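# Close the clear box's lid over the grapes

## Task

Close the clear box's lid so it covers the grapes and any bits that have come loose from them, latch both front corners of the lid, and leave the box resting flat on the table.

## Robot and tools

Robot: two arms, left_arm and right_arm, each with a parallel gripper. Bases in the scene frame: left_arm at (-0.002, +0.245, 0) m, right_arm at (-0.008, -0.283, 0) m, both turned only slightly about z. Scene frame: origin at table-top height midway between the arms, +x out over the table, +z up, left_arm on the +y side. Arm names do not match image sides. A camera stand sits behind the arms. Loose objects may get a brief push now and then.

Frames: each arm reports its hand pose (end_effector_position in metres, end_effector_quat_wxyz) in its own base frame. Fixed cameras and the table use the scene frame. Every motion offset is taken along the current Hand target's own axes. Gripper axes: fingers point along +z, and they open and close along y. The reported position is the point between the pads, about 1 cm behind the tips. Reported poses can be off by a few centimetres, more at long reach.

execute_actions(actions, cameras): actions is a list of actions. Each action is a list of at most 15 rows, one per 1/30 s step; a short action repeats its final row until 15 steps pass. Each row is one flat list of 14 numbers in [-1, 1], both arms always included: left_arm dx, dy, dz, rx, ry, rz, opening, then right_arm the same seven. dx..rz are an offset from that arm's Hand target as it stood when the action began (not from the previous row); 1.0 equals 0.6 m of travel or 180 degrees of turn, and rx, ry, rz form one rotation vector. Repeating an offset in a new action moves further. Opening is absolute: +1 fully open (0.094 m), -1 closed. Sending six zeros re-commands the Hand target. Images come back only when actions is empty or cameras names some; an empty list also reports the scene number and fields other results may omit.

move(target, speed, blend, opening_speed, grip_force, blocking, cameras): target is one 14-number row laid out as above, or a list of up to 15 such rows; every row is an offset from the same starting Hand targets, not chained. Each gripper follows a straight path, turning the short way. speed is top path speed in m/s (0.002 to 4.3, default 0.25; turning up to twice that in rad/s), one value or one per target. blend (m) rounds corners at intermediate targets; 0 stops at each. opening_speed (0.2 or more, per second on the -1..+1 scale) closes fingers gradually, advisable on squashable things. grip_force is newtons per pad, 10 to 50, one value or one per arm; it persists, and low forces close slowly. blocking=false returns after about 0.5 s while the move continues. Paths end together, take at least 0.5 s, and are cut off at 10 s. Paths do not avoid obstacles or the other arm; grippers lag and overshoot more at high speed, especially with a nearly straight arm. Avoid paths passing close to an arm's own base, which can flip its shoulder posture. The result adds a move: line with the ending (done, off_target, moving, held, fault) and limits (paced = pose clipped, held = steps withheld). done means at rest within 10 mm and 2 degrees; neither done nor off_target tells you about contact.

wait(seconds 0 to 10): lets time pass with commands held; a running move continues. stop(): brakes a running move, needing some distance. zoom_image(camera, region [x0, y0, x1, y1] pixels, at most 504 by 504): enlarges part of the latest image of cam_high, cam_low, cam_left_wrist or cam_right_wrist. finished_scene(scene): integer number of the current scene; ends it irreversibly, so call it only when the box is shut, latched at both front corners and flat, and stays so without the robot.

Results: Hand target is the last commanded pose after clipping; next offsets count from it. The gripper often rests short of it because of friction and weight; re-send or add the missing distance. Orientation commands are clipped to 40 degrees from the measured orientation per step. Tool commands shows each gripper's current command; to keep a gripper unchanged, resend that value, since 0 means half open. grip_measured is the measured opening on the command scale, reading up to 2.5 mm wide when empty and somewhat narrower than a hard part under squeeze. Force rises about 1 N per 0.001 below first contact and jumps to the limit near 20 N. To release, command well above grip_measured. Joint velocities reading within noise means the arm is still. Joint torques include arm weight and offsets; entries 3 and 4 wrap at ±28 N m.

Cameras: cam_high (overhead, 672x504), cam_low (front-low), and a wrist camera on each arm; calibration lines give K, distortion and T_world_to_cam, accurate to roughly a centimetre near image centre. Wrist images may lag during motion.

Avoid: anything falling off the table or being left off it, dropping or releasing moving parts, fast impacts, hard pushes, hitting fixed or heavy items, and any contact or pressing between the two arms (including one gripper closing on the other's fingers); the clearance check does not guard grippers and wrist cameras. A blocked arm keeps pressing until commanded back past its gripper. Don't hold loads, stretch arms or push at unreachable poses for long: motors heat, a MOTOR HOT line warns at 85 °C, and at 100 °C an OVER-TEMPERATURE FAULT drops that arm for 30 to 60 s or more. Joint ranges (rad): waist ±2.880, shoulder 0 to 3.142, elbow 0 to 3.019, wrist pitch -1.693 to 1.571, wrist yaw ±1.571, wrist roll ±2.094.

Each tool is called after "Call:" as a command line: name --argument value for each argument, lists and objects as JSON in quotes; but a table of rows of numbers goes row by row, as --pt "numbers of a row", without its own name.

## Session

Scene 1 done. Now scene 2.

Call:
execute_actions --actions '[]'

Call:
zoom_image --camera "cam_high" --region '[260, 70, 480, 240]'

Call:
zoom_image --camera "cam_low" --region '[180, 230, 340, 340]'

Scene clock: 0.00 s.
left_arm: end_effector_position=(+0.4110, -0.2214, +0.3605) grip_measured=+1.000 end_effector_quat_wxyz=(+0.216, +0.722, +0.651, -0.090) | right_arm: end_effector_position=(+0.7603, -0.2709, +0.1850) grip_measured=+1.000 end_effector_quat_wxyz=(+0.740, -0.263, +0.611, -0.104)
Joint positions: left_arm=[-0.364 1.371 1.557 -1.439 0.354 1.252 0.094] | right_arm=[-0.489 2.211 1.531 0.841 -0.749 -0.436 0.094]
Joint velocities: within noise
Joint torques (N m): no reading
Heat: left arm: hottest elbow 49 °C; right arm: hottest elbow 41 °C.
Hand target: left_arm +0.4148, -0.2229, +0.3779; +0.233, +0.722, +0.647, -0.081 | right_arm +0.7641, -0.2729, +0.2054; +0.748, -0.267, +0.597, -0.114
Tool commands: left_gripper/opening=+1.0 right_gripper/opening=+1.0
camera_calibration:
cam_left_wrist: T_world_to_cam=[[-0.985537, -0.0548944, -0.160323, 0.448868], [-0.0952385, 0.961953, 0.256078, 0.181343], [0.140166, 0.267643, -0.953268, 0.440957], [0, 0, 0, 1]] pos_world=[0.39784, -0.267822, 0.445877]
cam_right_wrist: T_world_to_cam=[[0.203499, -0.788558, 0.580314, -0.471768], [-0.393163, -0.608645, -0.689184, 0.291133], [0.896667, -0.0879098, -0.433891, -0.530181], [0, 0, 0, 1]] pos_world=[0.685863, -0.241428, 0.244377]

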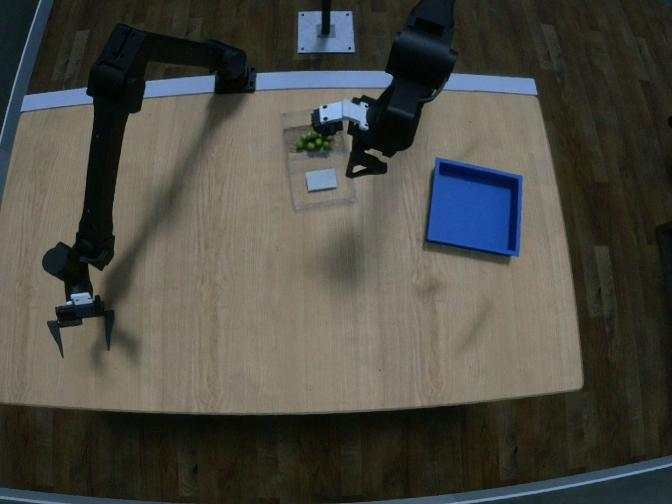

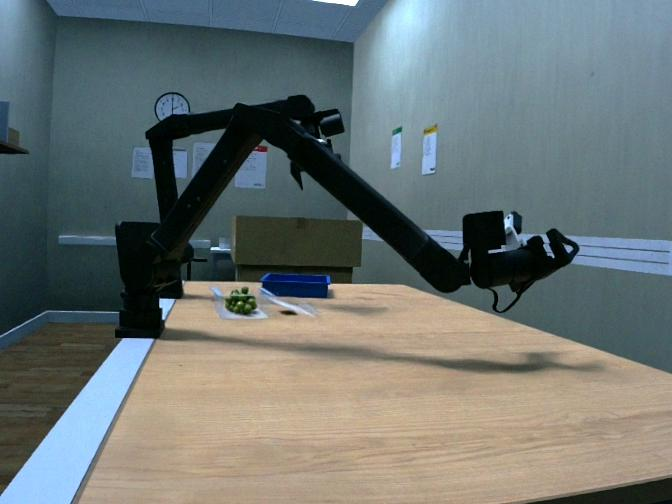

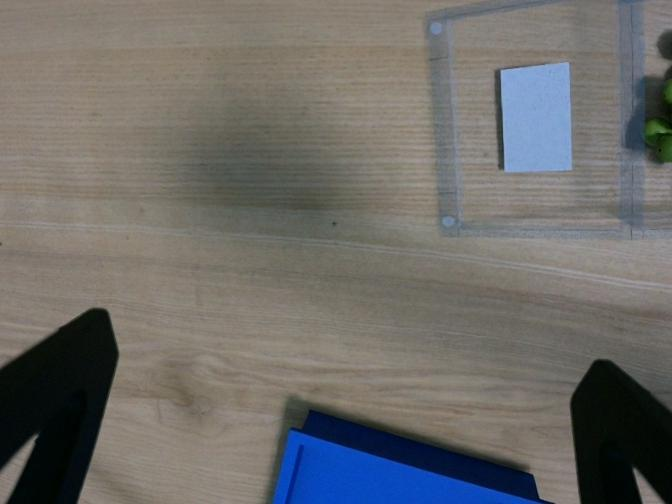

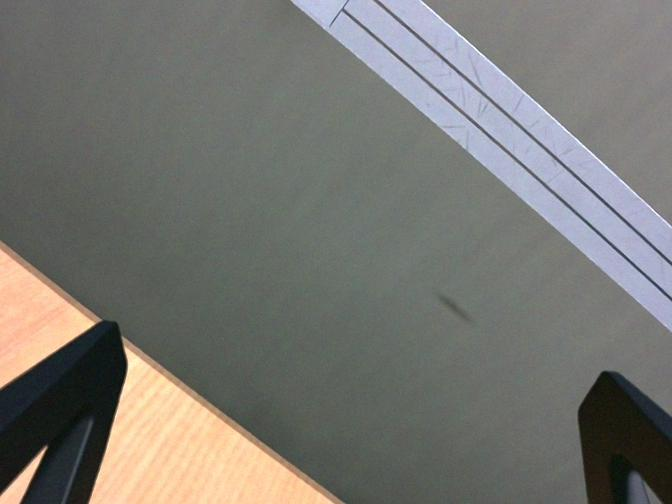

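Scaled by 2.291.

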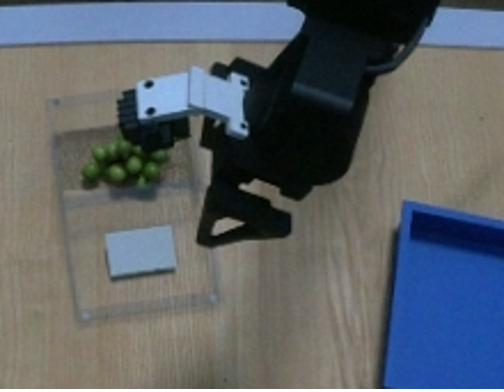

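Scaled by 3.150.

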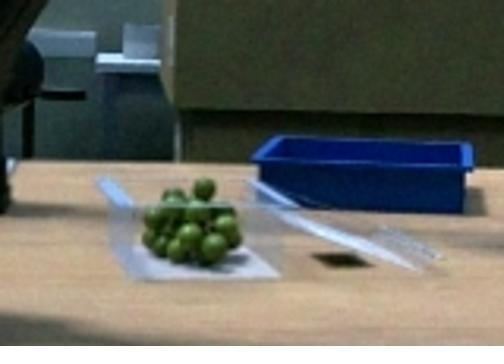

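Call:
move --target '[0.103,-0.46,0.224,-0.2822,-0.0113,-0.4922,0.0,0,0,0,0,0,0,0.0]' --speed 0.3 --cameras '[]'

Call:
move --target '[0,0,0,0,0,0,0.0,-0.7967,0.6998,-0.5558,-0.0610,0.3361,0.1788,0.0]' --speed 0.3 --cameras '["all"]'

Scene clock: 125.37 s.
left_arm: end_effector_position=(+0.1812, -0.1998, +0.1599) grip_measured=+0.002 end_effector_quat_wxyz=(+0.378, -0.073, +0.922, +0.041) | right_arm: end_effector_position=(+0.7603, -0.2709, +0.1850) grip_measured=+0.002 end_effector_quat_wxyz=(+0.740, -0.263, +0.611, -0.104)
Joint positions: left_arm=[-1.302 0.969 0.639 -1.16 -0.777 -1.426 0.047] | right_arm=[-0.489 2.211 1.531 0.841 -0.749 -0.436 0.047]
Joint torques (N m): left_arm=[-0.5 -2.08 10.91 0.14 -0.52 -0.1] | right_arm=[0.26 -20.19 10.24 1.43 -0.03 0.18]
Heat: left arm: hottest elbow 58 °C; right arm: hottest elbow 46 °C.
Hand target: left_arm +0.1808, -0.2115, +0.1699; +0.381, -0.074, +0.921, +0.031 | right_arm +0.7641, -0.2729, +0.2054; +0.748, -0.267, +0.597, -0.114
Off the commanded pose: left_arm 0.016 m, 1 deg | right_arm 0.021 m, 2 deg.
move: off_target (left_arm, right_arm)
No camera images: "cameras" was empty.

Scene clock: 129.03 s.
left_arm: end_effector_position=(+0.1812, -0.1998, +0.1599) grip_measured=+0.002 end_effector_quat_wxyz=(+0.378, -0.073, +0.922, +0.041) | right_arm: end_effector_position=(+0.2544, +0.2105, +0.3034) grip_measured=+0.002 end_effector_quat_wxyz=(+0.311, -0.078, +0.947, +0.007)
Joint positions: left_arm=[-1.302 0.969 0.639 -1.16 -0.777 -1.427 0.047] | right_arm=[0.922 0.895 1.004 -1.214 0.445 0.651 0.047]
Joint torques (N m): left_arm=[-0.5 -2.02 10.91 0.14 -0.52 -0.1] | right_arm=[1.14 -2.55 14.9 0.44 0.29 0.24]
Heat: left arm: hottest elbow 58 °C; right arm: hottest elbow 46 °C.
Hand target: left_arm +0.1808, -0.2115, +0.1699; +0.381, -0.074, +0.921, +0.031 | right_arm +0.2582, +0.2220, +0.3295; +0.325, -0.073, +0.943, +0.025
Off the commanded pose: left_arm 0.015 m, 1 deg | right_arm 0.029 m, 3 deg.
move: off_target (left_arm, right_arm)
camera_calibration:
cam_left_wrist: T_world_to_cam=[[0.258971, -0.964604, 0.0497344, -0.249404], [-0.963025, -0.261821, -0.063503, 0.153871], [0.0742767, -0.0314501, -0.996742, 0.235363], [0, 0, 0, 1]] pos_world=[0.195288, -0.192887, 0.256771]
cam_right_wrist: T_world_to_cam=[[0.241057, -0.970007, 0.0312896, 0.137209], [-0.970052, -0.239826, 0.0385012, 0.315254], [-0.0298423, -0.0396335, -0.998769, 0.414112], [0, 0, 0, 1]] pos_world=[0.285095, 0.225112, 0.397171]

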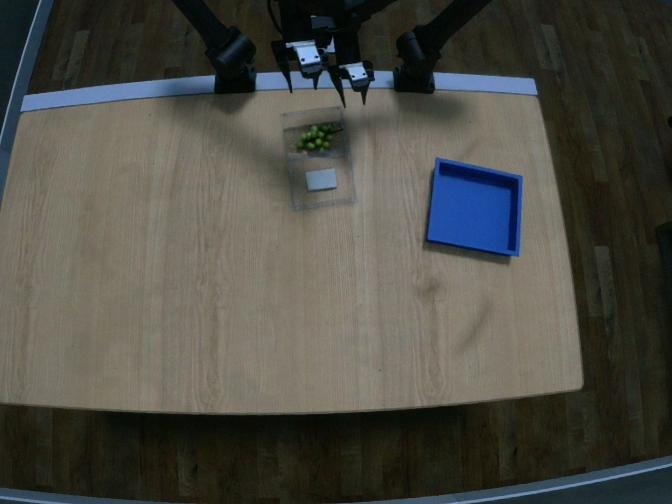

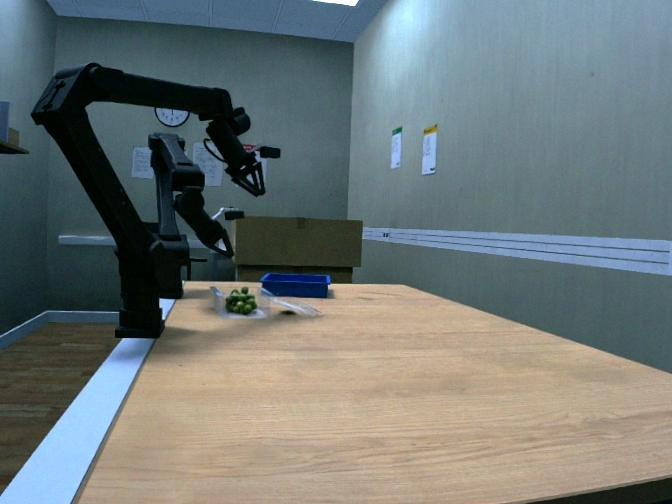

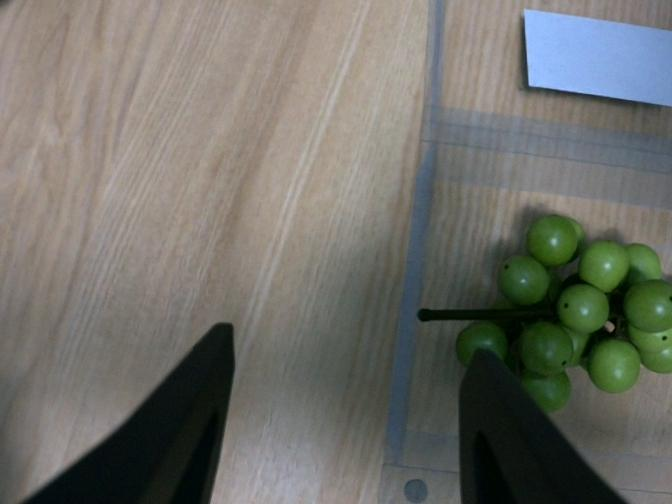

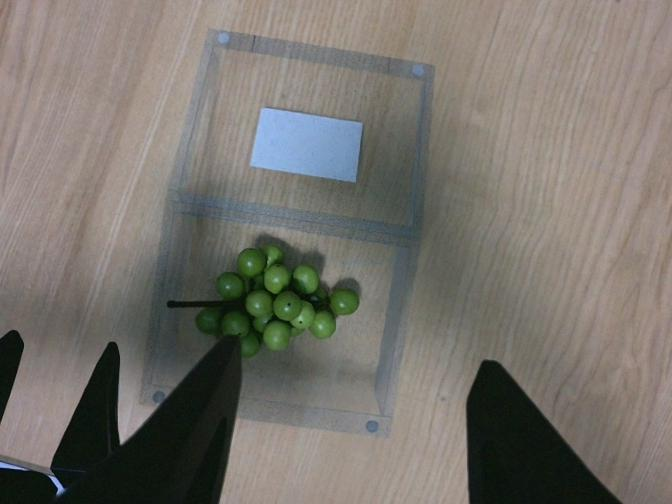

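Call:
zoom_image --camera "cam_left_wrist" --region '[370, 240, 520, 390]'

Call:
zoom_image --camera "cam_right_wrist" --region '[130, 240, 250, 360]'

Call:
zoom_image --camera "cam_low" --region '[200, 270, 340, 330]'

Scaled by 3.360.

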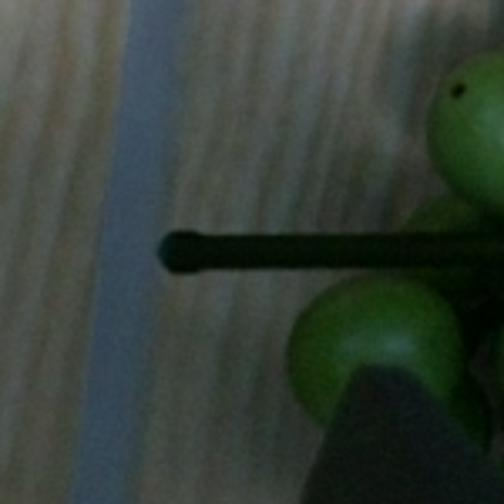

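Scaled by 4.200.

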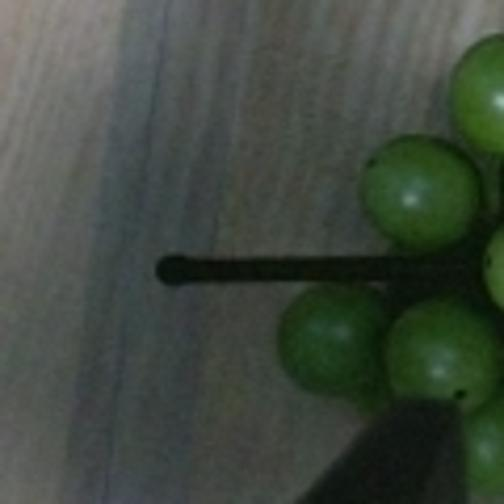

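Scaled by 3.600.

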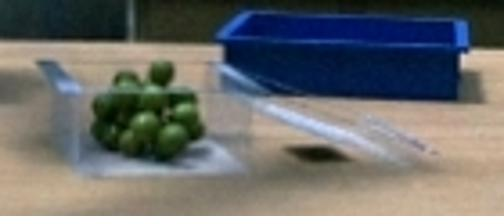

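Call:
move --target '[0.066,-0.0209,0.0567,0.0112,0,0.0112,0.0,0,0,0,0,0,0,0.0]' --speed 0.15 --cameras '["cam_left_wrist","cam_right_wrist"]'

Call:
zoom_image --camera "cam_right_wrist" --region '[60, 260, 360, 504]'

Scene clock: 213.93 s.
left_arm: end_effector_position=(+0.1810, -0.2191, +0.1193) grip_measured=+0.002 end_effector_quat_wxyz=(+0.381, -0.063, +0.922, +0.023) | right_arm: end_effector_position=(+0.2544, +0.2105, +0.3034) grip_measured=+0.002 end_effector_quat_wxyz=(+0.311, -0.077, +0.947, +0.007)
Joint positions: left_arm=[-1.322 1.058 0.573 -0.966 -0.777 -1.408 0.047] | right_arm=[0.922 0.895 1.004 -1.214 0.445 0.651 0.047]
Joint torques (N m): left_arm=[-0.32 -2.73 8.06 0.84 -0.41 0.22] | right_arm=[0.97 -2.67 14.89 0.44 0.29 0.24]
Heat: left arm: hottest elbow 62 °C; right arm: hottest elbow 52 °C.
Hand target: left_arm +0.1789, -0.2245, +0.1178; +0.382, -0.051, +0.923, +0.021 | right_arm +0.2582, +0.2220, +0.3295; +0.325, -0.073, +0.943, +0.025
Off the commanded pose: left_arm 0.006 m, 1 deg | right_arm 0.029 m, 3 deg.
move: off_target (right_arm)
camera_calibration:
cam_left_wrist: T_world_to_cam=[[0.225874, -0.971181, 0.076086, -0.264593], [-0.970805, -0.230882, -0.0650407, 0.154383], [0.0807332, -0.0591736, -0.994978, 0.186856], [0, 0, 0, 1]] pos_world=[0.194556, -0.210267, 0.21609]
cam_right_wrist: T_world_to_cam=[[0.240447, -0.970173, 0.0308103, 0.137611], [-0.970201, -0.239232, 0.0384554, 0.31518], [-0.0299376, -0.0391386, -0.998785, 0.414033], [0, 0, 0, 1]] pos_world=[0.285095, 0.225112, 0.39717]
Images, in order (width x height): cam_left_wrist 672x504, cam_right_wrist 672x504.

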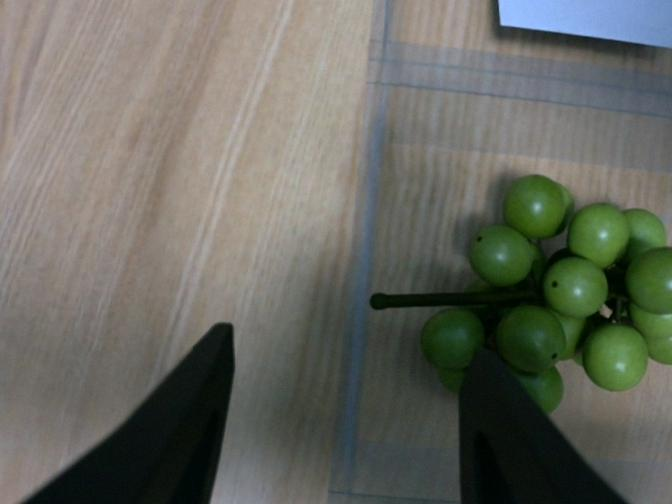

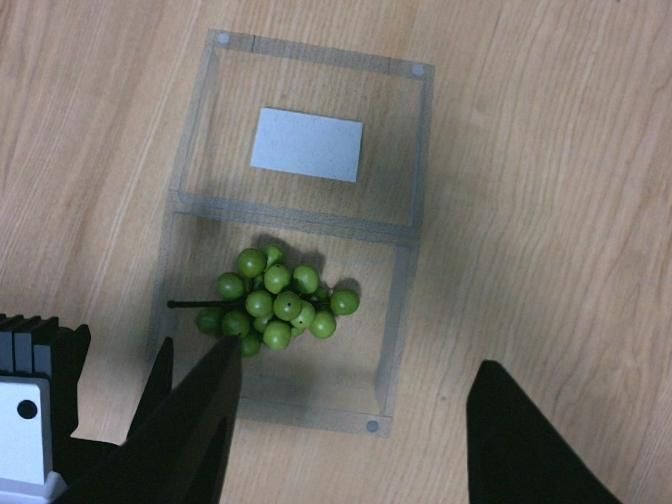

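Scaled by 1.680.

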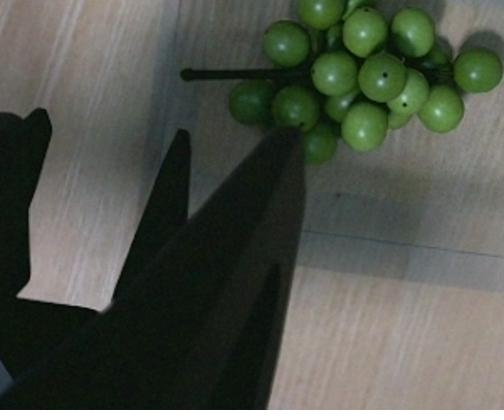

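Call:
move --target '[0.0684,0.0035,0.0684,0,0,0,0.0,0,0,0,0,0,0,0.0]' --speed 0.1 --cameras '["cam_left_wrist","cam_right_wrist"]'

Call:
zoom_image --camera "cam_right_wrist" --region '[60, 260, 360, 504]'

Scene clock: 228.30 s.
left_arm: end_effector_position=(+0.1815, -0.2195, +0.0643) grip_measured=+0.002 end_effector_quat_wxyz=(+0.384, -0.064, +0.921, +0.019) | right_arm: end_effector_position=(+0.2544, +0.2105, +0.3034) grip_measured=+0.002 end_effector_quat_wxyz=(+0.311, -0.077, +0.947, +0.007)
Joint positions: left_arm=[-1.322 1.179 0.479 -0.742 -0.78 -1.408 0.047] | right_arm=[0.922 0.895 1.004 -1.214 0.445 0.651 0.047]
Joint torques (N m): left_arm=[-0.26 -2.84 6.6 1.2 -0.29 0.17] | right_arm=[1.08 -2.67 14.9 0.47 0.3 0.23]
Heat: left arm: hottest elbow 60 °C; right arm: hottest elbow 53 °C.
Hand target: left_arm +0.1786, -0.2225, +0.0598; +0.382, -0.051, +0.923, +0.021 | right_arm +0.2582, +0.2220, +0.3295; +0.325, -0.073, +0.943, +0.025
Off the commanded pose: left_arm 0.006 m, 2 deg | right_arm 0.029 m, 3 deg.
move: off_target (right_arm)
camera_calibration:
cam_left_wrist: T_world_to_cam=[[0.225389, -0.970656, 0.0838259, -0.261182], [-0.970463, -0.231274, -0.0686623, 0.151407], [0.0860343, -0.0658741, -0.994112, 0.129567], [0, 0, 0, 1]] pos_world=[0.194656, -0.209967, 0.161094]
cam_right_wrist: T_world_to_cam=[[0.240447, -0.970173, 0.0308103, 0.137611], [-0.970201, -0.239232, 0.0384554, 0.31518], [-0.0299376, -0.0391386, -0.998785, 0.414033], [0, 0, 0, 1]] pos_world=[0.285095, 0.225112, 0.39717]
Images, in order (width x height): cam_left_wrist 672x504, cam_right_wrist 672x504.

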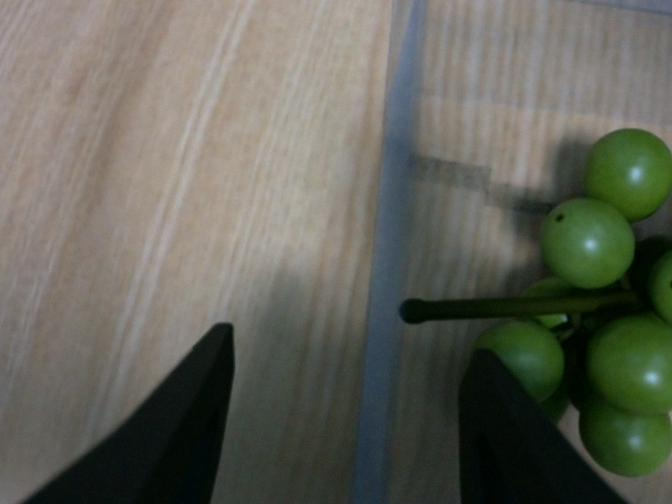

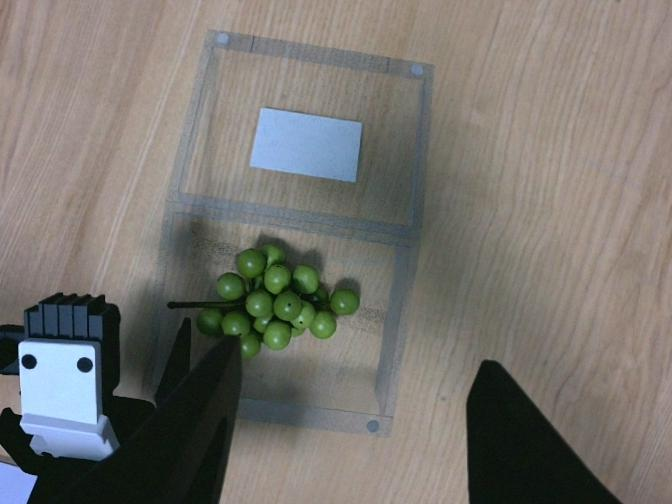

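Scaled by 1.680.

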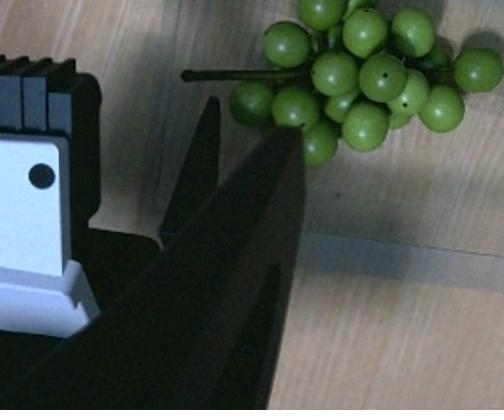

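Call:
move --target '[0.0059,-0.0110,0.0059,0,0,0,0.0,0,0,0,0,0,0,0.0]' --speed 0.05 --cameras '["cam_left_wrist"]'

Scene clock: 239.13 s.
left_arm: end_effector_position=(+0.1836, -0.2217, +0.0625) grip_measured=+0.001 end_effector_quat_wxyz=(+0.389, -0.065, +0.919, +0.019) | right_arm: end_effector_position=(+0.2544, +0.2105, +0.3034) grip_measured=+0.002 end_effector_quat_wxyz=(+0.311, -0.077, +0.947, +0.007)
Joint positions: left_arm=[-1.322 1.195 0.479 -0.722 -0.792 -1.408 0.047] | right_arm=[0.922 0.895 1.004 -1.214 0.445 0.651 0.047]
Joint torques (N m): left_arm=[-0.5 -1.9 7.21 1.25 0.13 0.12] | right_arm=[1.08 -2.49 14.9 0.46 0.28 0.22]
Heat: left arm: hottest elbow 58 °C; right arm: hottest elbow 53 °C.
Hand target: left_arm +0.1793, -0.2290, +0.0548; +0.382, -0.051, +0.923, +0.021 | right_arm +0.2582, +0.2220, +0.3295; +0.325, -0.073, +0.943, +0.025
Off the commanded pose: left_arm 0.011 m, 2 deg | right_arm 0.029 m, 3 deg.
move: off_target (left_arm, right_arm)
camera_calibration:
cam_left_wrist: T_world_to_cam=[[0.225818, -0.970209, 0.0877582, -0.263875], [-0.969187, -0.23285, -0.080363, 0.152863], [0.0984033, -0.0669066, -0.992895, 0.124832], [0, 0, 0, 1]] pos_world=[0.195457, -0.212068, 0.159387]
Images, in order (width x height): cam_left_wrist 672x504.

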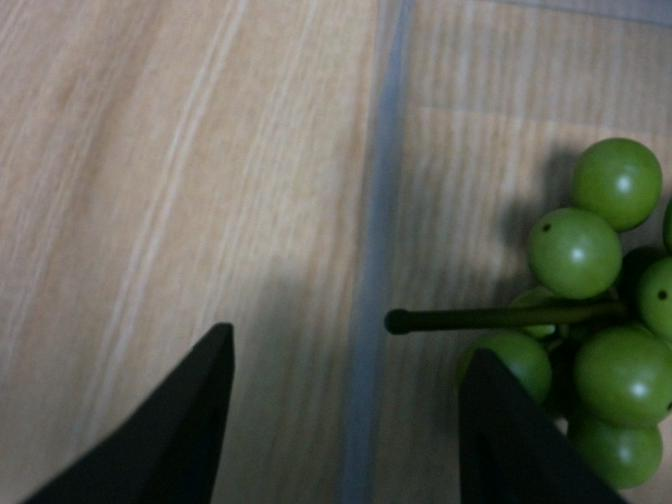

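Call:
move --target '[0,0,0,0,0,0,-1.0,0,0,0,0,0,0,0.0]' --opening_speed 0.4 --grip_force '[40,30]' --cameras '["cam_left_wrist","cam_right_wrist"]'

Call:
zoom_image --camera "cam_right_wrist" --region '[60, 260, 360, 504]'

Scene clock: 250.63 s.
left_arm: end_effector_position=(+0.1835, -0.2254, +0.0613) grip_measured=-0.871 end_effector_quat_wxyz=(+0.389, -0.066, +0.919, +0.012) | right_arm: end_effector_position=(+0.2544, +0.2105, +0.3034) grip_measured=+0.002 end_effector_quat_wxyz=(+0.311, -0.077, +0.947, +0.007)
Joint positions: left_arm=[-1.325 1.201 0.479 -0.704 -0.79 -1.408 0.006] | right_arm=[0.922 0.895 1.004 -1.214 0.445 0.651 0.047]
Joint torques (N m): left_arm=[-0.26 -2.2 7.21 0.5 0.02 0.12] | right_arm=[1.14 -2.49 14.9 0.47 0.29 0.22]
Heat: left arm: hottest elbow 57 °C; right arm: hottest elbow 53 °C.
Hand target: left_arm +0.1793, -0.2289, +0.0548; +0.382, -0.051, +0.923, +0.021 | right_arm +0.2582, +0.2220, +0.3295; +0.325, -0.073, +0.943, +0.025
Off the commanded pose: left_arm 0.009 m, 2 deg | right_arm 0.029 m, 3 deg.
grip_force (N): 40, 30
move: off_target (right_arm)
camera_calibration:
cam_left_wrist: T_world_to_cam=[[0.222821, -0.969684, 0.100314, -0.26745], [-0.969812, -0.230949, -0.078277, 0.152279], [0.0990713, -0.0798437, -0.991872, 0.120328], [0, 0, 0, 1]] pos_world=[0.195354, -0.214566, 0.158098]
cam_right_wrist: T_world_to_cam=[[0.240447, -0.970173, 0.0308103, 0.137611], [-0.970201, -0.239232, 0.0384554, 0.31518], [-0.0299376, -0.0391386, -0.998785, 0.414033], [0, 0, 0, 1]] pos_world=[0.285095, 0.225112, 0.39717]
Images, in order (width x height): cam_left_wrist 672x504, cam_right_wrist 672x504.

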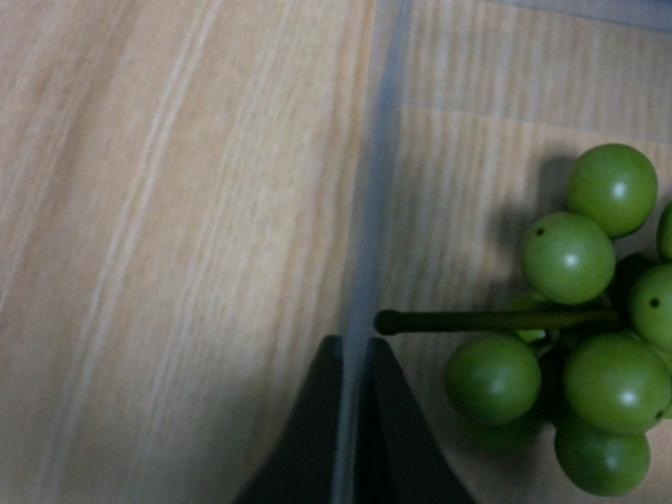

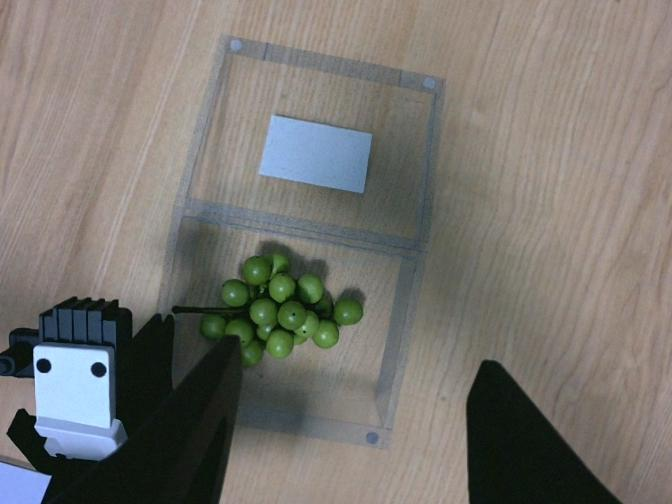

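Scaled by 1.680.

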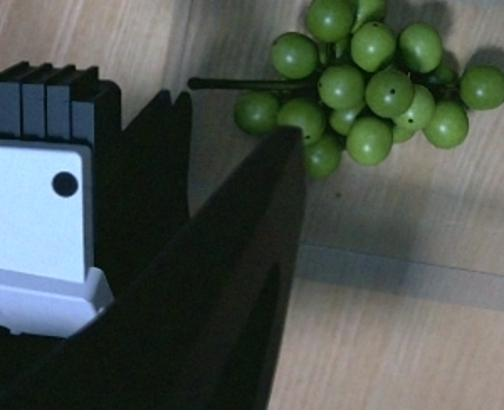

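Call:
move --target '[0,0,0,0,0,0,-1.0,0.0772,-0.1229,0.4255,0.0101,0.2104,0.0296,-0.2]' --speed 0.2 --cameras '["cam_right_wrist","cam_left_wrist"]'

Scene clock: 277.53 s.
left_arm: end_effector_position=(+0.1835, -0.2254, +0.0613) grip_measured=-0.871 end_effector_quat_wxyz=(+0.389, -0.066, +0.919, +0.012) | right_arm: end_effector_position=(+0.3684, +0.1622, +0.0863) grip_measured=-0.198 end_effector_quat_wxyz=(-0.017, -0.029, +0.999, -0.009)
Joint positions: left_arm=[-1.325 1.201 0.479 -0.704 -0.79 -1.408 0.006] | right_arm=[0.418 1.529 1.045 -1.126 0.004 0.36 0.038]
Joint torques (N m): left_arm=[-0.32 -2.2 7.21 0.5 0.02 0.12] | right_arm=[-0.62 -9.93 12.41 -0.06 -0.19 0.03]
Heat: left arm: hottest elbow 55 °C; right arm: hottest elbow 54 °C.
Hand target: left_arm +0.1793, -0.2289, +0.0548; +0.382, -0.051, +0.923, +0.021 | right_arm +0.3891, +0.1676, +0.1000; +0.001, -0.029, +1.000, +0.000
Off the commanded pose: left_arm 0.009 m, 2 deg | right_arm 0.025 m, 2 deg.
grip_force (N): 40, 30
move: off_target (right_arm)
camera_calibration:
cam_left_wrist: T_world_to_cam=[[0.222821, -0.969684, 0.100314, -0.26745], [-0.969812, -0.230949, -0.078277, 0.152279], [0.0990713, -0.0798437, -0.991872, 0.120328], [0, 0, 0, 1]] pos_world=[0.195354, -0.214566, 0.158098]
cam_right_wrist: T_world_to_cam=[[0.127723, -0.990946, -0.0413769, 0.121225], [-0.754357, -0.124145, 0.644619, 0.271959], [-0.64392, -0.0511197, -0.763383, 0.406511], [0, 0, 0, 1]] pos_world=[0.451431, 0.174671, 0.140029]
Images, in order (width x height): cam_left_wrist 672x504, cam_right_wrist 672x504.

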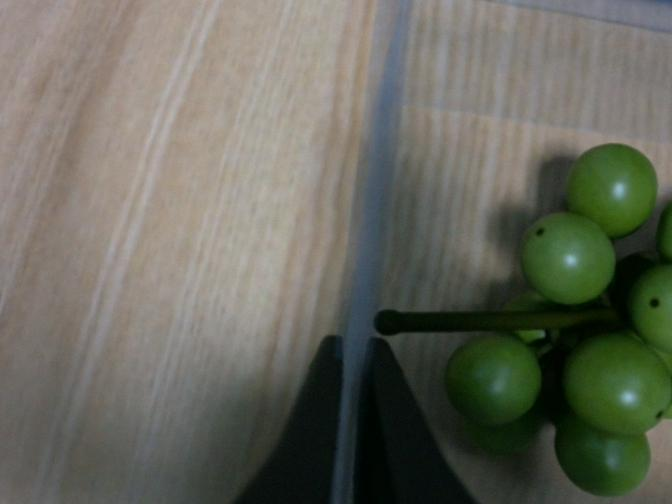

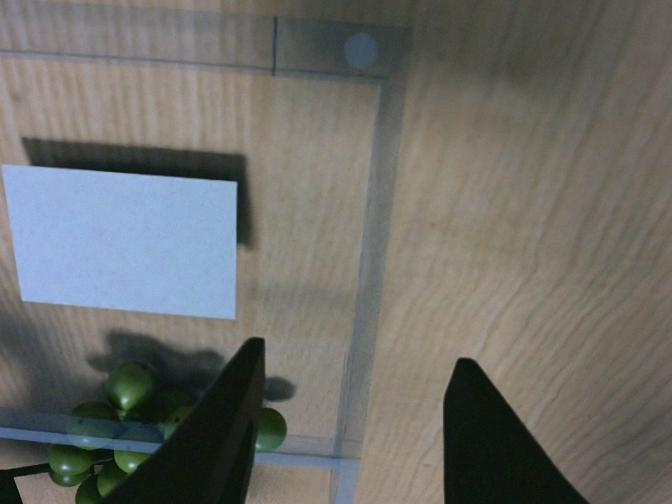

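Call:
move --target '[0,0,0,0,0,0,-1.0,-0.0212,-0.0095,0.0833,0,0,0,-0.2]' --speed 0.1 --cameras '["cam_right_wrist"]'

Scene clock: 291.07 s.
left_arm: end_effector_position=(+0.1835, -0.2254, +0.0613) grip_measured=-0.871 end_effector_quat_wxyz=(+0.389, -0.066, +0.919, +0.012) | right_arm: end_effector_position=(+0.3933, +0.1639, +0.0504) grip_measured=-0.198 end_effector_quat_wxyz=(-0.004, -0.030, +1.000, -0.004)
Joint positions: left_arm=[-1.325 1.201 0.479 -0.704 -0.79 -1.408 0.006] | right_arm=[0.397 1.619 1.045 -1.008 0.004 0.337 0.038]
Joint torques (N m): left_arm=[-0.26 -2.2 7.2 0.5 0.02 0.13] | right_arm=[-0.67 -10.05 8.81 0.38 -0.19 0]
Heat: left arm: hottest elbow 54 °C; right arm: hottest elbow 56 °C.
Hand target: left_arm +0.1793, -0.2289, +0.0548; +0.382, -0.051, +0.923, +0.021 | right_arm +0.4023, +0.1627, +0.0501; +0.001, -0.029, +1.000, +0.000
Off the commanded pose: left_arm 0.009 m, 2 deg | right_arm 0.009 m, 1 deg.
grip_force (N): 40, 30
move: done
camera_calibration:
cam_right_wrist: T_world_to_cam=[[0.131499, -0.990061, -0.049878, 0.116986], [-0.769976, -0.133699, 0.623908, 0.322901], [-0.624375, -0.043638, -0.779905, 0.387156], [0, 0, 0, 1]] pos_world=[0.474974, 0.17589, 0.10632]
Images, in order (width x height): cam_right_wrist 672x504.

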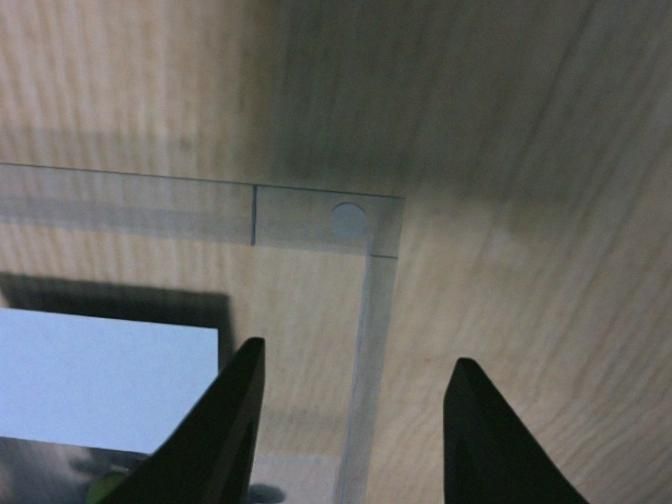

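Call:
move --target '[0,0,0,0,0,0,-1.0,0,-0.0030,0.0530,0,0,0,-0.2]' --speed 0.06 --cameras '["cam_right_wrist","cam_low"]'

Call:
zoom_image --camera "cam_low" --region '[200, 220, 360, 340]'

Scene clock: 298.50 s.
left_arm: end_effector_position=(+0.1835, -0.2254, +0.0613) grip_measured=-0.871 end_effector_quat_wxyz=(+0.389, -0.066, +0.919, +0.012) | right_arm: end_effector_position=(+0.3996, +0.1652, +0.0234) grip_measured=-0.198 end_effector_quat_wxyz=(+0.002, -0.031, +1.000, -0.001)
Joint positions: left_arm=[-1.325 1.201 0.479 -0.704 -0.79 -1.408 0.006] | right_arm=[0.394 1.668 1.023 -0.922 0.004 0.332 0.038]
Joint torques (N m): left_arm=[-0.26 -2.26 7.21 0.5 0.02 0.13] | right_arm=[-0.79 -10.64 7.19 0.42 -0.2 0.01]
Heat: left arm: hottest elbow 54 °C; right arm: hottest elbow 55 °C.
Hand target: left_arm +0.1793, -0.2289, +0.0548; +0.382, -0.051, +0.923, +0.021 | right_arm +0.4024, +0.1608, +0.0182; +0.001, -0.029, +1.000, +0.000
Off the commanded pose: left_arm 0.009 m, 2 deg | right_arm 0.007 m, 0 deg.
grip_force (N): 40, 30
move: done
camera_calibration:
cam_right_wrist: T_world_to_cam=[[0.133306, -0.989619, -0.0537009, 0.115315], [-0.77809, -0.138064, 0.612792, 0.349092], [-0.613845, -0.0399046, -0.788417, 0.365472], [0, 0, 0, 1]] pos_world=[0.480596, 0.176899, 0.0804157]
Images, in order (width x height): cam_low 672x504, cam_right_wrist 672x504.

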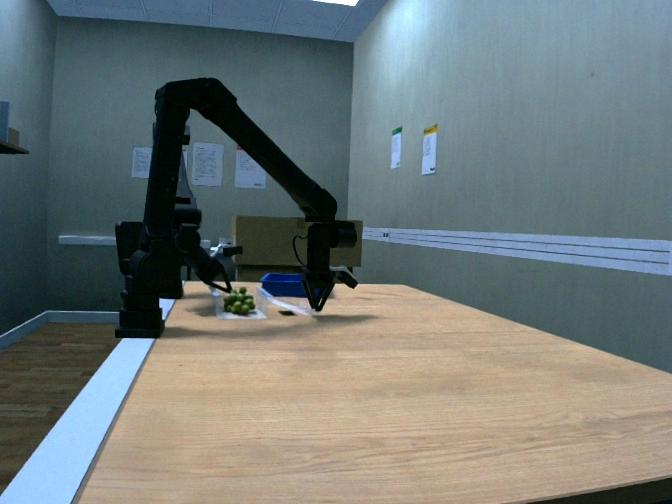

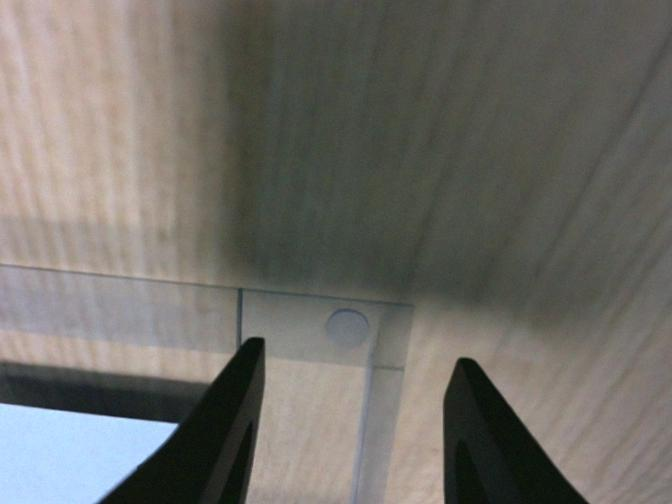

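Scaled by 3.150.

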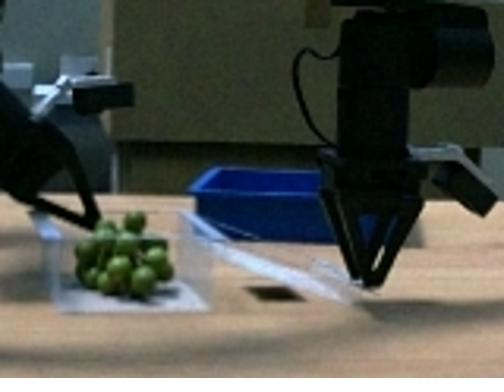

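Call:
move --target '[0,0,0,0,0,0,-1.0,0.0110,-0.0090,0.0120,0,0,0,-0.2]' --speed 0.05 --cameras '["cam_right_wrist"]'

Scene clock: 305.80 s.
left_arm: end_effector_position=(+0.1835, -0.2254, +0.0613) grip_measured=-0.871 end_effector_quat_wxyz=(+0.389, -0.066, +0.919, +0.012) | right_arm: end_effector_position=(+0.3969, +0.1627, +0.0178) grip_measured=-0.198 end_effector_quat_wxyz=(+0.003, -0.032, +0.999, +0.002)
Joint positions: left_arm=[-1.325 1.201 0.479 -0.704 -0.79 -1.408 0.006] | right_arm=[0.39 1.668 1.005 -0.901 -0.001 0.325 0.038]
Joint torques (N m): left_arm=[-0.32 -2.2 7.21 0.5 0.02 0.13] | right_arm=[-1.26 -10.93 6 0.76 -0.05 0.05]
Heat: left arm: hottest elbow 53 °C; right arm: hottest elbow 54 °C.
Hand target: left_arm +0.1793, -0.2289, +0.0548; +0.382, -0.051, +0.923, +0.021 | right_arm +0.3961, +0.1551, +0.0109; +0.001, -0.029, +1.000, +0.000
Off the commanded pose: left_arm 0.009 m, 2 deg | right_arm 0.010 m, 0 deg.
grip_force (N): 40, 30
move: done
camera_calibration:
cam_right_wrist: T_world_to_cam=[[0.136452, -0.988918, -0.0584924, 0.111679], [-0.778401, -0.143552, 0.611134, 0.351037], [-0.612758, -0.0378601, -0.789363, 0.358529], [0, 0, 0, 1]] pos_world=[0.4777, 0.174407, 0.0750113]
Images, in order (width x height): cam_right_wrist 672x504.

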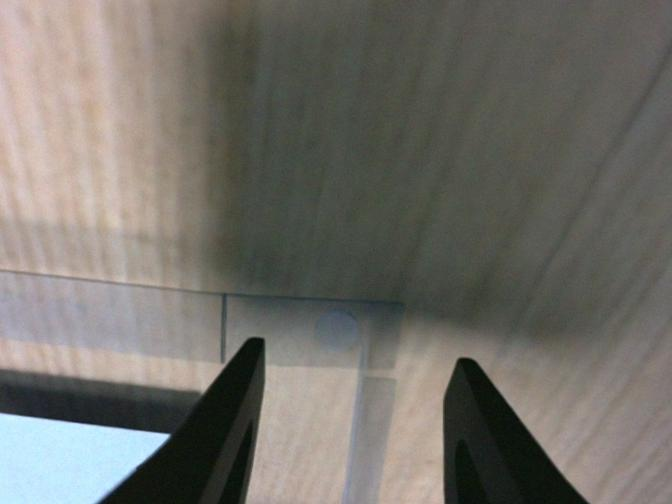

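Call:
move --target '[0,0,0,0,0,0,-1.0,0,0,0,0,0,0,-1.0]' --opening_speed 0.4 --cameras '["cam_right_wrist","cam_low"]'

Call:
zoom_image --camera "cam_low" --region '[200, 220, 360, 340]'

Scene clock: 316.23 s.
left_arm: end_effector_position=(+0.1835, -0.2254, +0.0613) grip_measured=-0.871 end_effector_quat_wxyz=(+0.389, -0.066, +0.919, +0.012) | right_arm: end_effector_position=(+0.3987, +0.1599, +0.0172) grip_measured=-0.956 end_effector_quat_wxyz=(+0.006, -0.030, +1.000, +0.001)
Joint positions: left_arm=[-1.325 1.201 0.479 -0.704 -0.79 -1.408 0.006] | right_arm=[0.383 1.668 1.003 -0.895 0.002 0.324 0.002]
Joint torques (N m): left_arm=[-0.26 -2.14 7.21 0.5 0.02 0.13] | right_arm=[-0.5 -10.99 6.23 0.43 -0.16 0.03]
Heat: left arm: hottest elbow 53 °C; right arm: hottest elbow 51 °C.
Hand target: left_arm +0.1793, -0.2289, +0.0548; +0.382, -0.051, +0.923, +0.021 | right_arm +0.3962, +0.1550, +0.0110; +0.001, -0.029, +1.000, +0.000
Off the commanded pose: left_arm 0.009 m, 2 deg | right_arm 0.008 m, 1 deg.
grip_force (N): 40, 30
move: done
camera_calibration:
cam_right_wrist: T_world_to_cam=[[0.131083, -0.989748, -0.0567081, 0.110864], [-0.782512, -0.138418, 0.607055, 0.353343], [-0.608681, -0.0351996, -0.792634, 0.357069], [0, 0, 0, 1]] pos_world=[0.479304, 0.171205, 0.0748128]
Images, in order (width x height): cam_low 672x504, cam_right_wrist 672x504.

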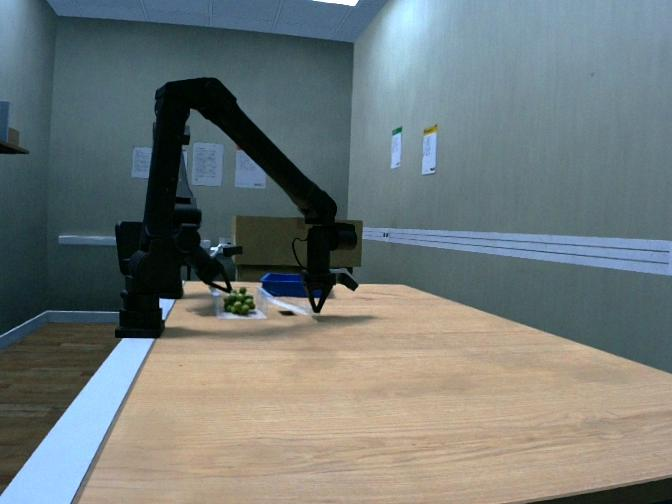

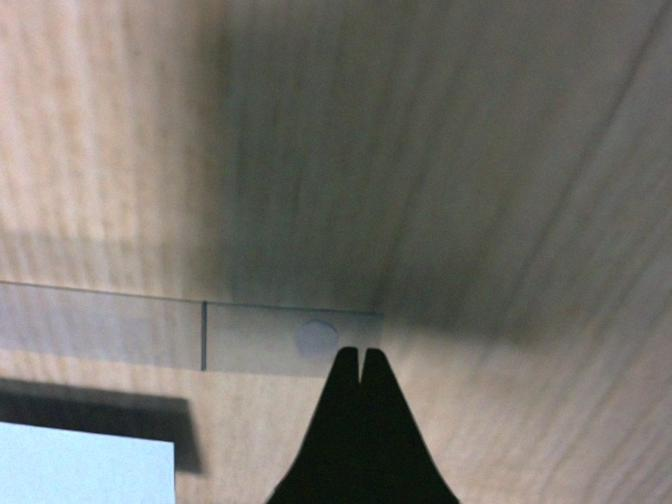

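Scaled by 3.150.

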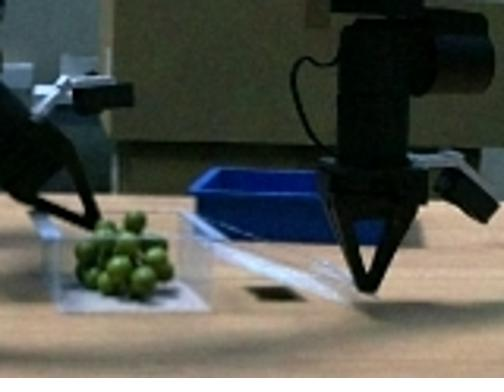

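Call:
zoom_image --camera "cam_right_wrist" --region '[270, 270, 450, 420]'

Call:
zoom_image --camera "cam_low" --region '[260, 260, 350, 330]'

Scaled by 2.800.

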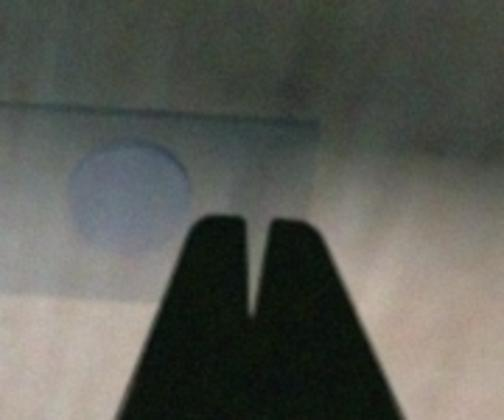

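Scaled by 5.600.

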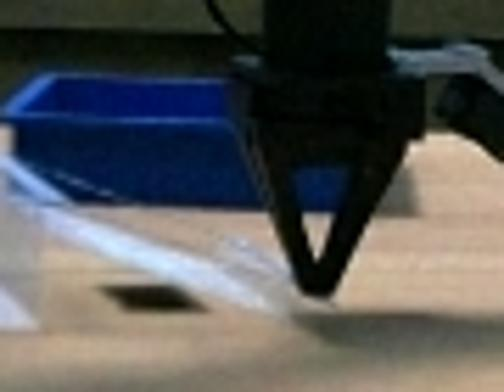

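Call:
move --pt "0 0 0 0 0 0 -1.0 -0.0108 0.003 -0.072 0 -0.071 0 -1.0" --pt "0 0 0 0 0 0 -1.0 -0.0057 0.0057 -0.1227 0 -0.149 0 -1.0" --speed 0.06 --blend '[0.01,0]' --cameras '["cam_right_wrist","cam_low","cam_left_wrist"]'

Call:
zoom_image --camera "cam_low" --region '[200, 220, 360, 340]'

Scene clock: 381.03 s.
left_arm: end_effector_position=(+0.1833, -0.2255, +0.0613) grip_measured=-0.871 end_effector_quat_wxyz=(+0.389, -0.066, +0.919, +0.012) | right_arm: end_effector_position=(+0.4012, +0.1565, +0.0793) grip_measured=-0.967 end_effector_quat_wxyz=(+0.224, -0.030, +0.974, +0.004)
Joint positions: left_arm=[-1.326 1.201 0.479 -0.704 -0.79 -1.408 0.006] | right_arm=[0.44 1.366 0.778 -0.562 0.167 0.343 0.002]
Joint torques (N m): left_arm=[-0.21 -2.26 7.23 0.5 0.02 0.12] | right_arm=[0.79 -9.64 7.49 1.05 0.3 0.21]
Heat: left arm: hottest elbow 52 °C; right arm: hottest elbow 45 °C.
Hand target: left_arm +0.1793, -0.2290, +0.0548; +0.382, -0.051, +0.923, +0.021 | right_arm +0.3992, +0.1586, +0.0845; +0.233, -0.028, +0.972, +0.007
Off the commanded pose: left_arm 0.008 m, 2 deg | right_arm 0.006 m, 1 deg.
grip_force (N): 40, 30
move: done
camera_calibration:
cam_left_wrist: T_world_to_cam=[[0.222109, -0.969846, 0.100331, -0.267497], [-0.969979, -0.230239, -0.0782986, 0.152226], [0.0990376, -0.0799278, -0.991868, 0.12032], [0, 0, 0, 1]] pos_world=[0.195154, -0.214765, 0.158098]
cam_right_wrist: T_world_to_cam=[[0.148446, -0.988822, -0.01398, 0.100158], [-0.965628, -0.147985, 0.21369, 0.423281], [-0.21337, -0.0182218, -0.976801, 0.261099], [0, 0, 0, 1]] pos_world=[0.449575, 0.166435, 0.165992]
Images, in order (width x height): cam_low 672x504, cam_left_wrist 672x504, cam_right_wrist 672x504.

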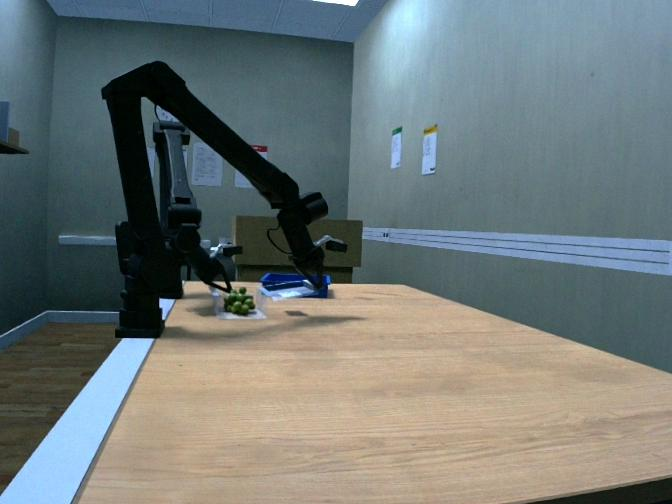

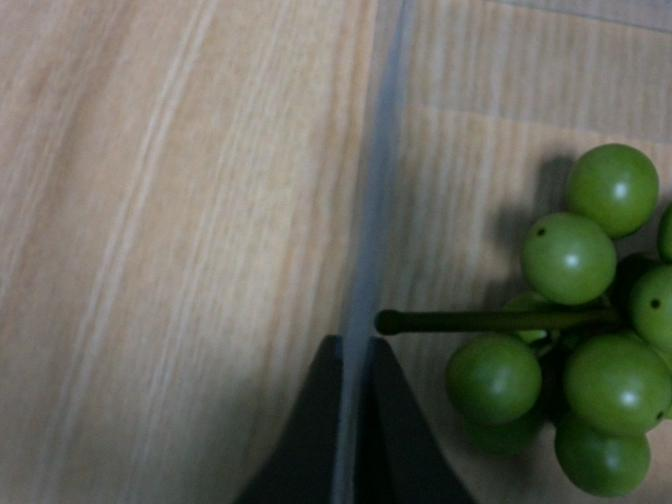

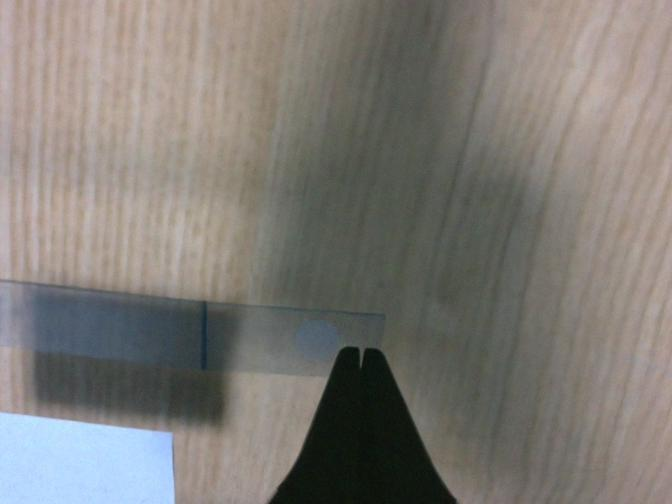

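Scaled by 3.150.

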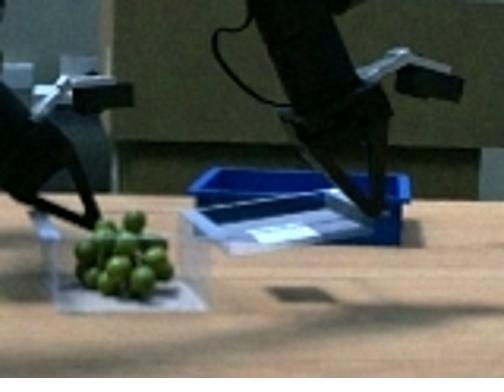

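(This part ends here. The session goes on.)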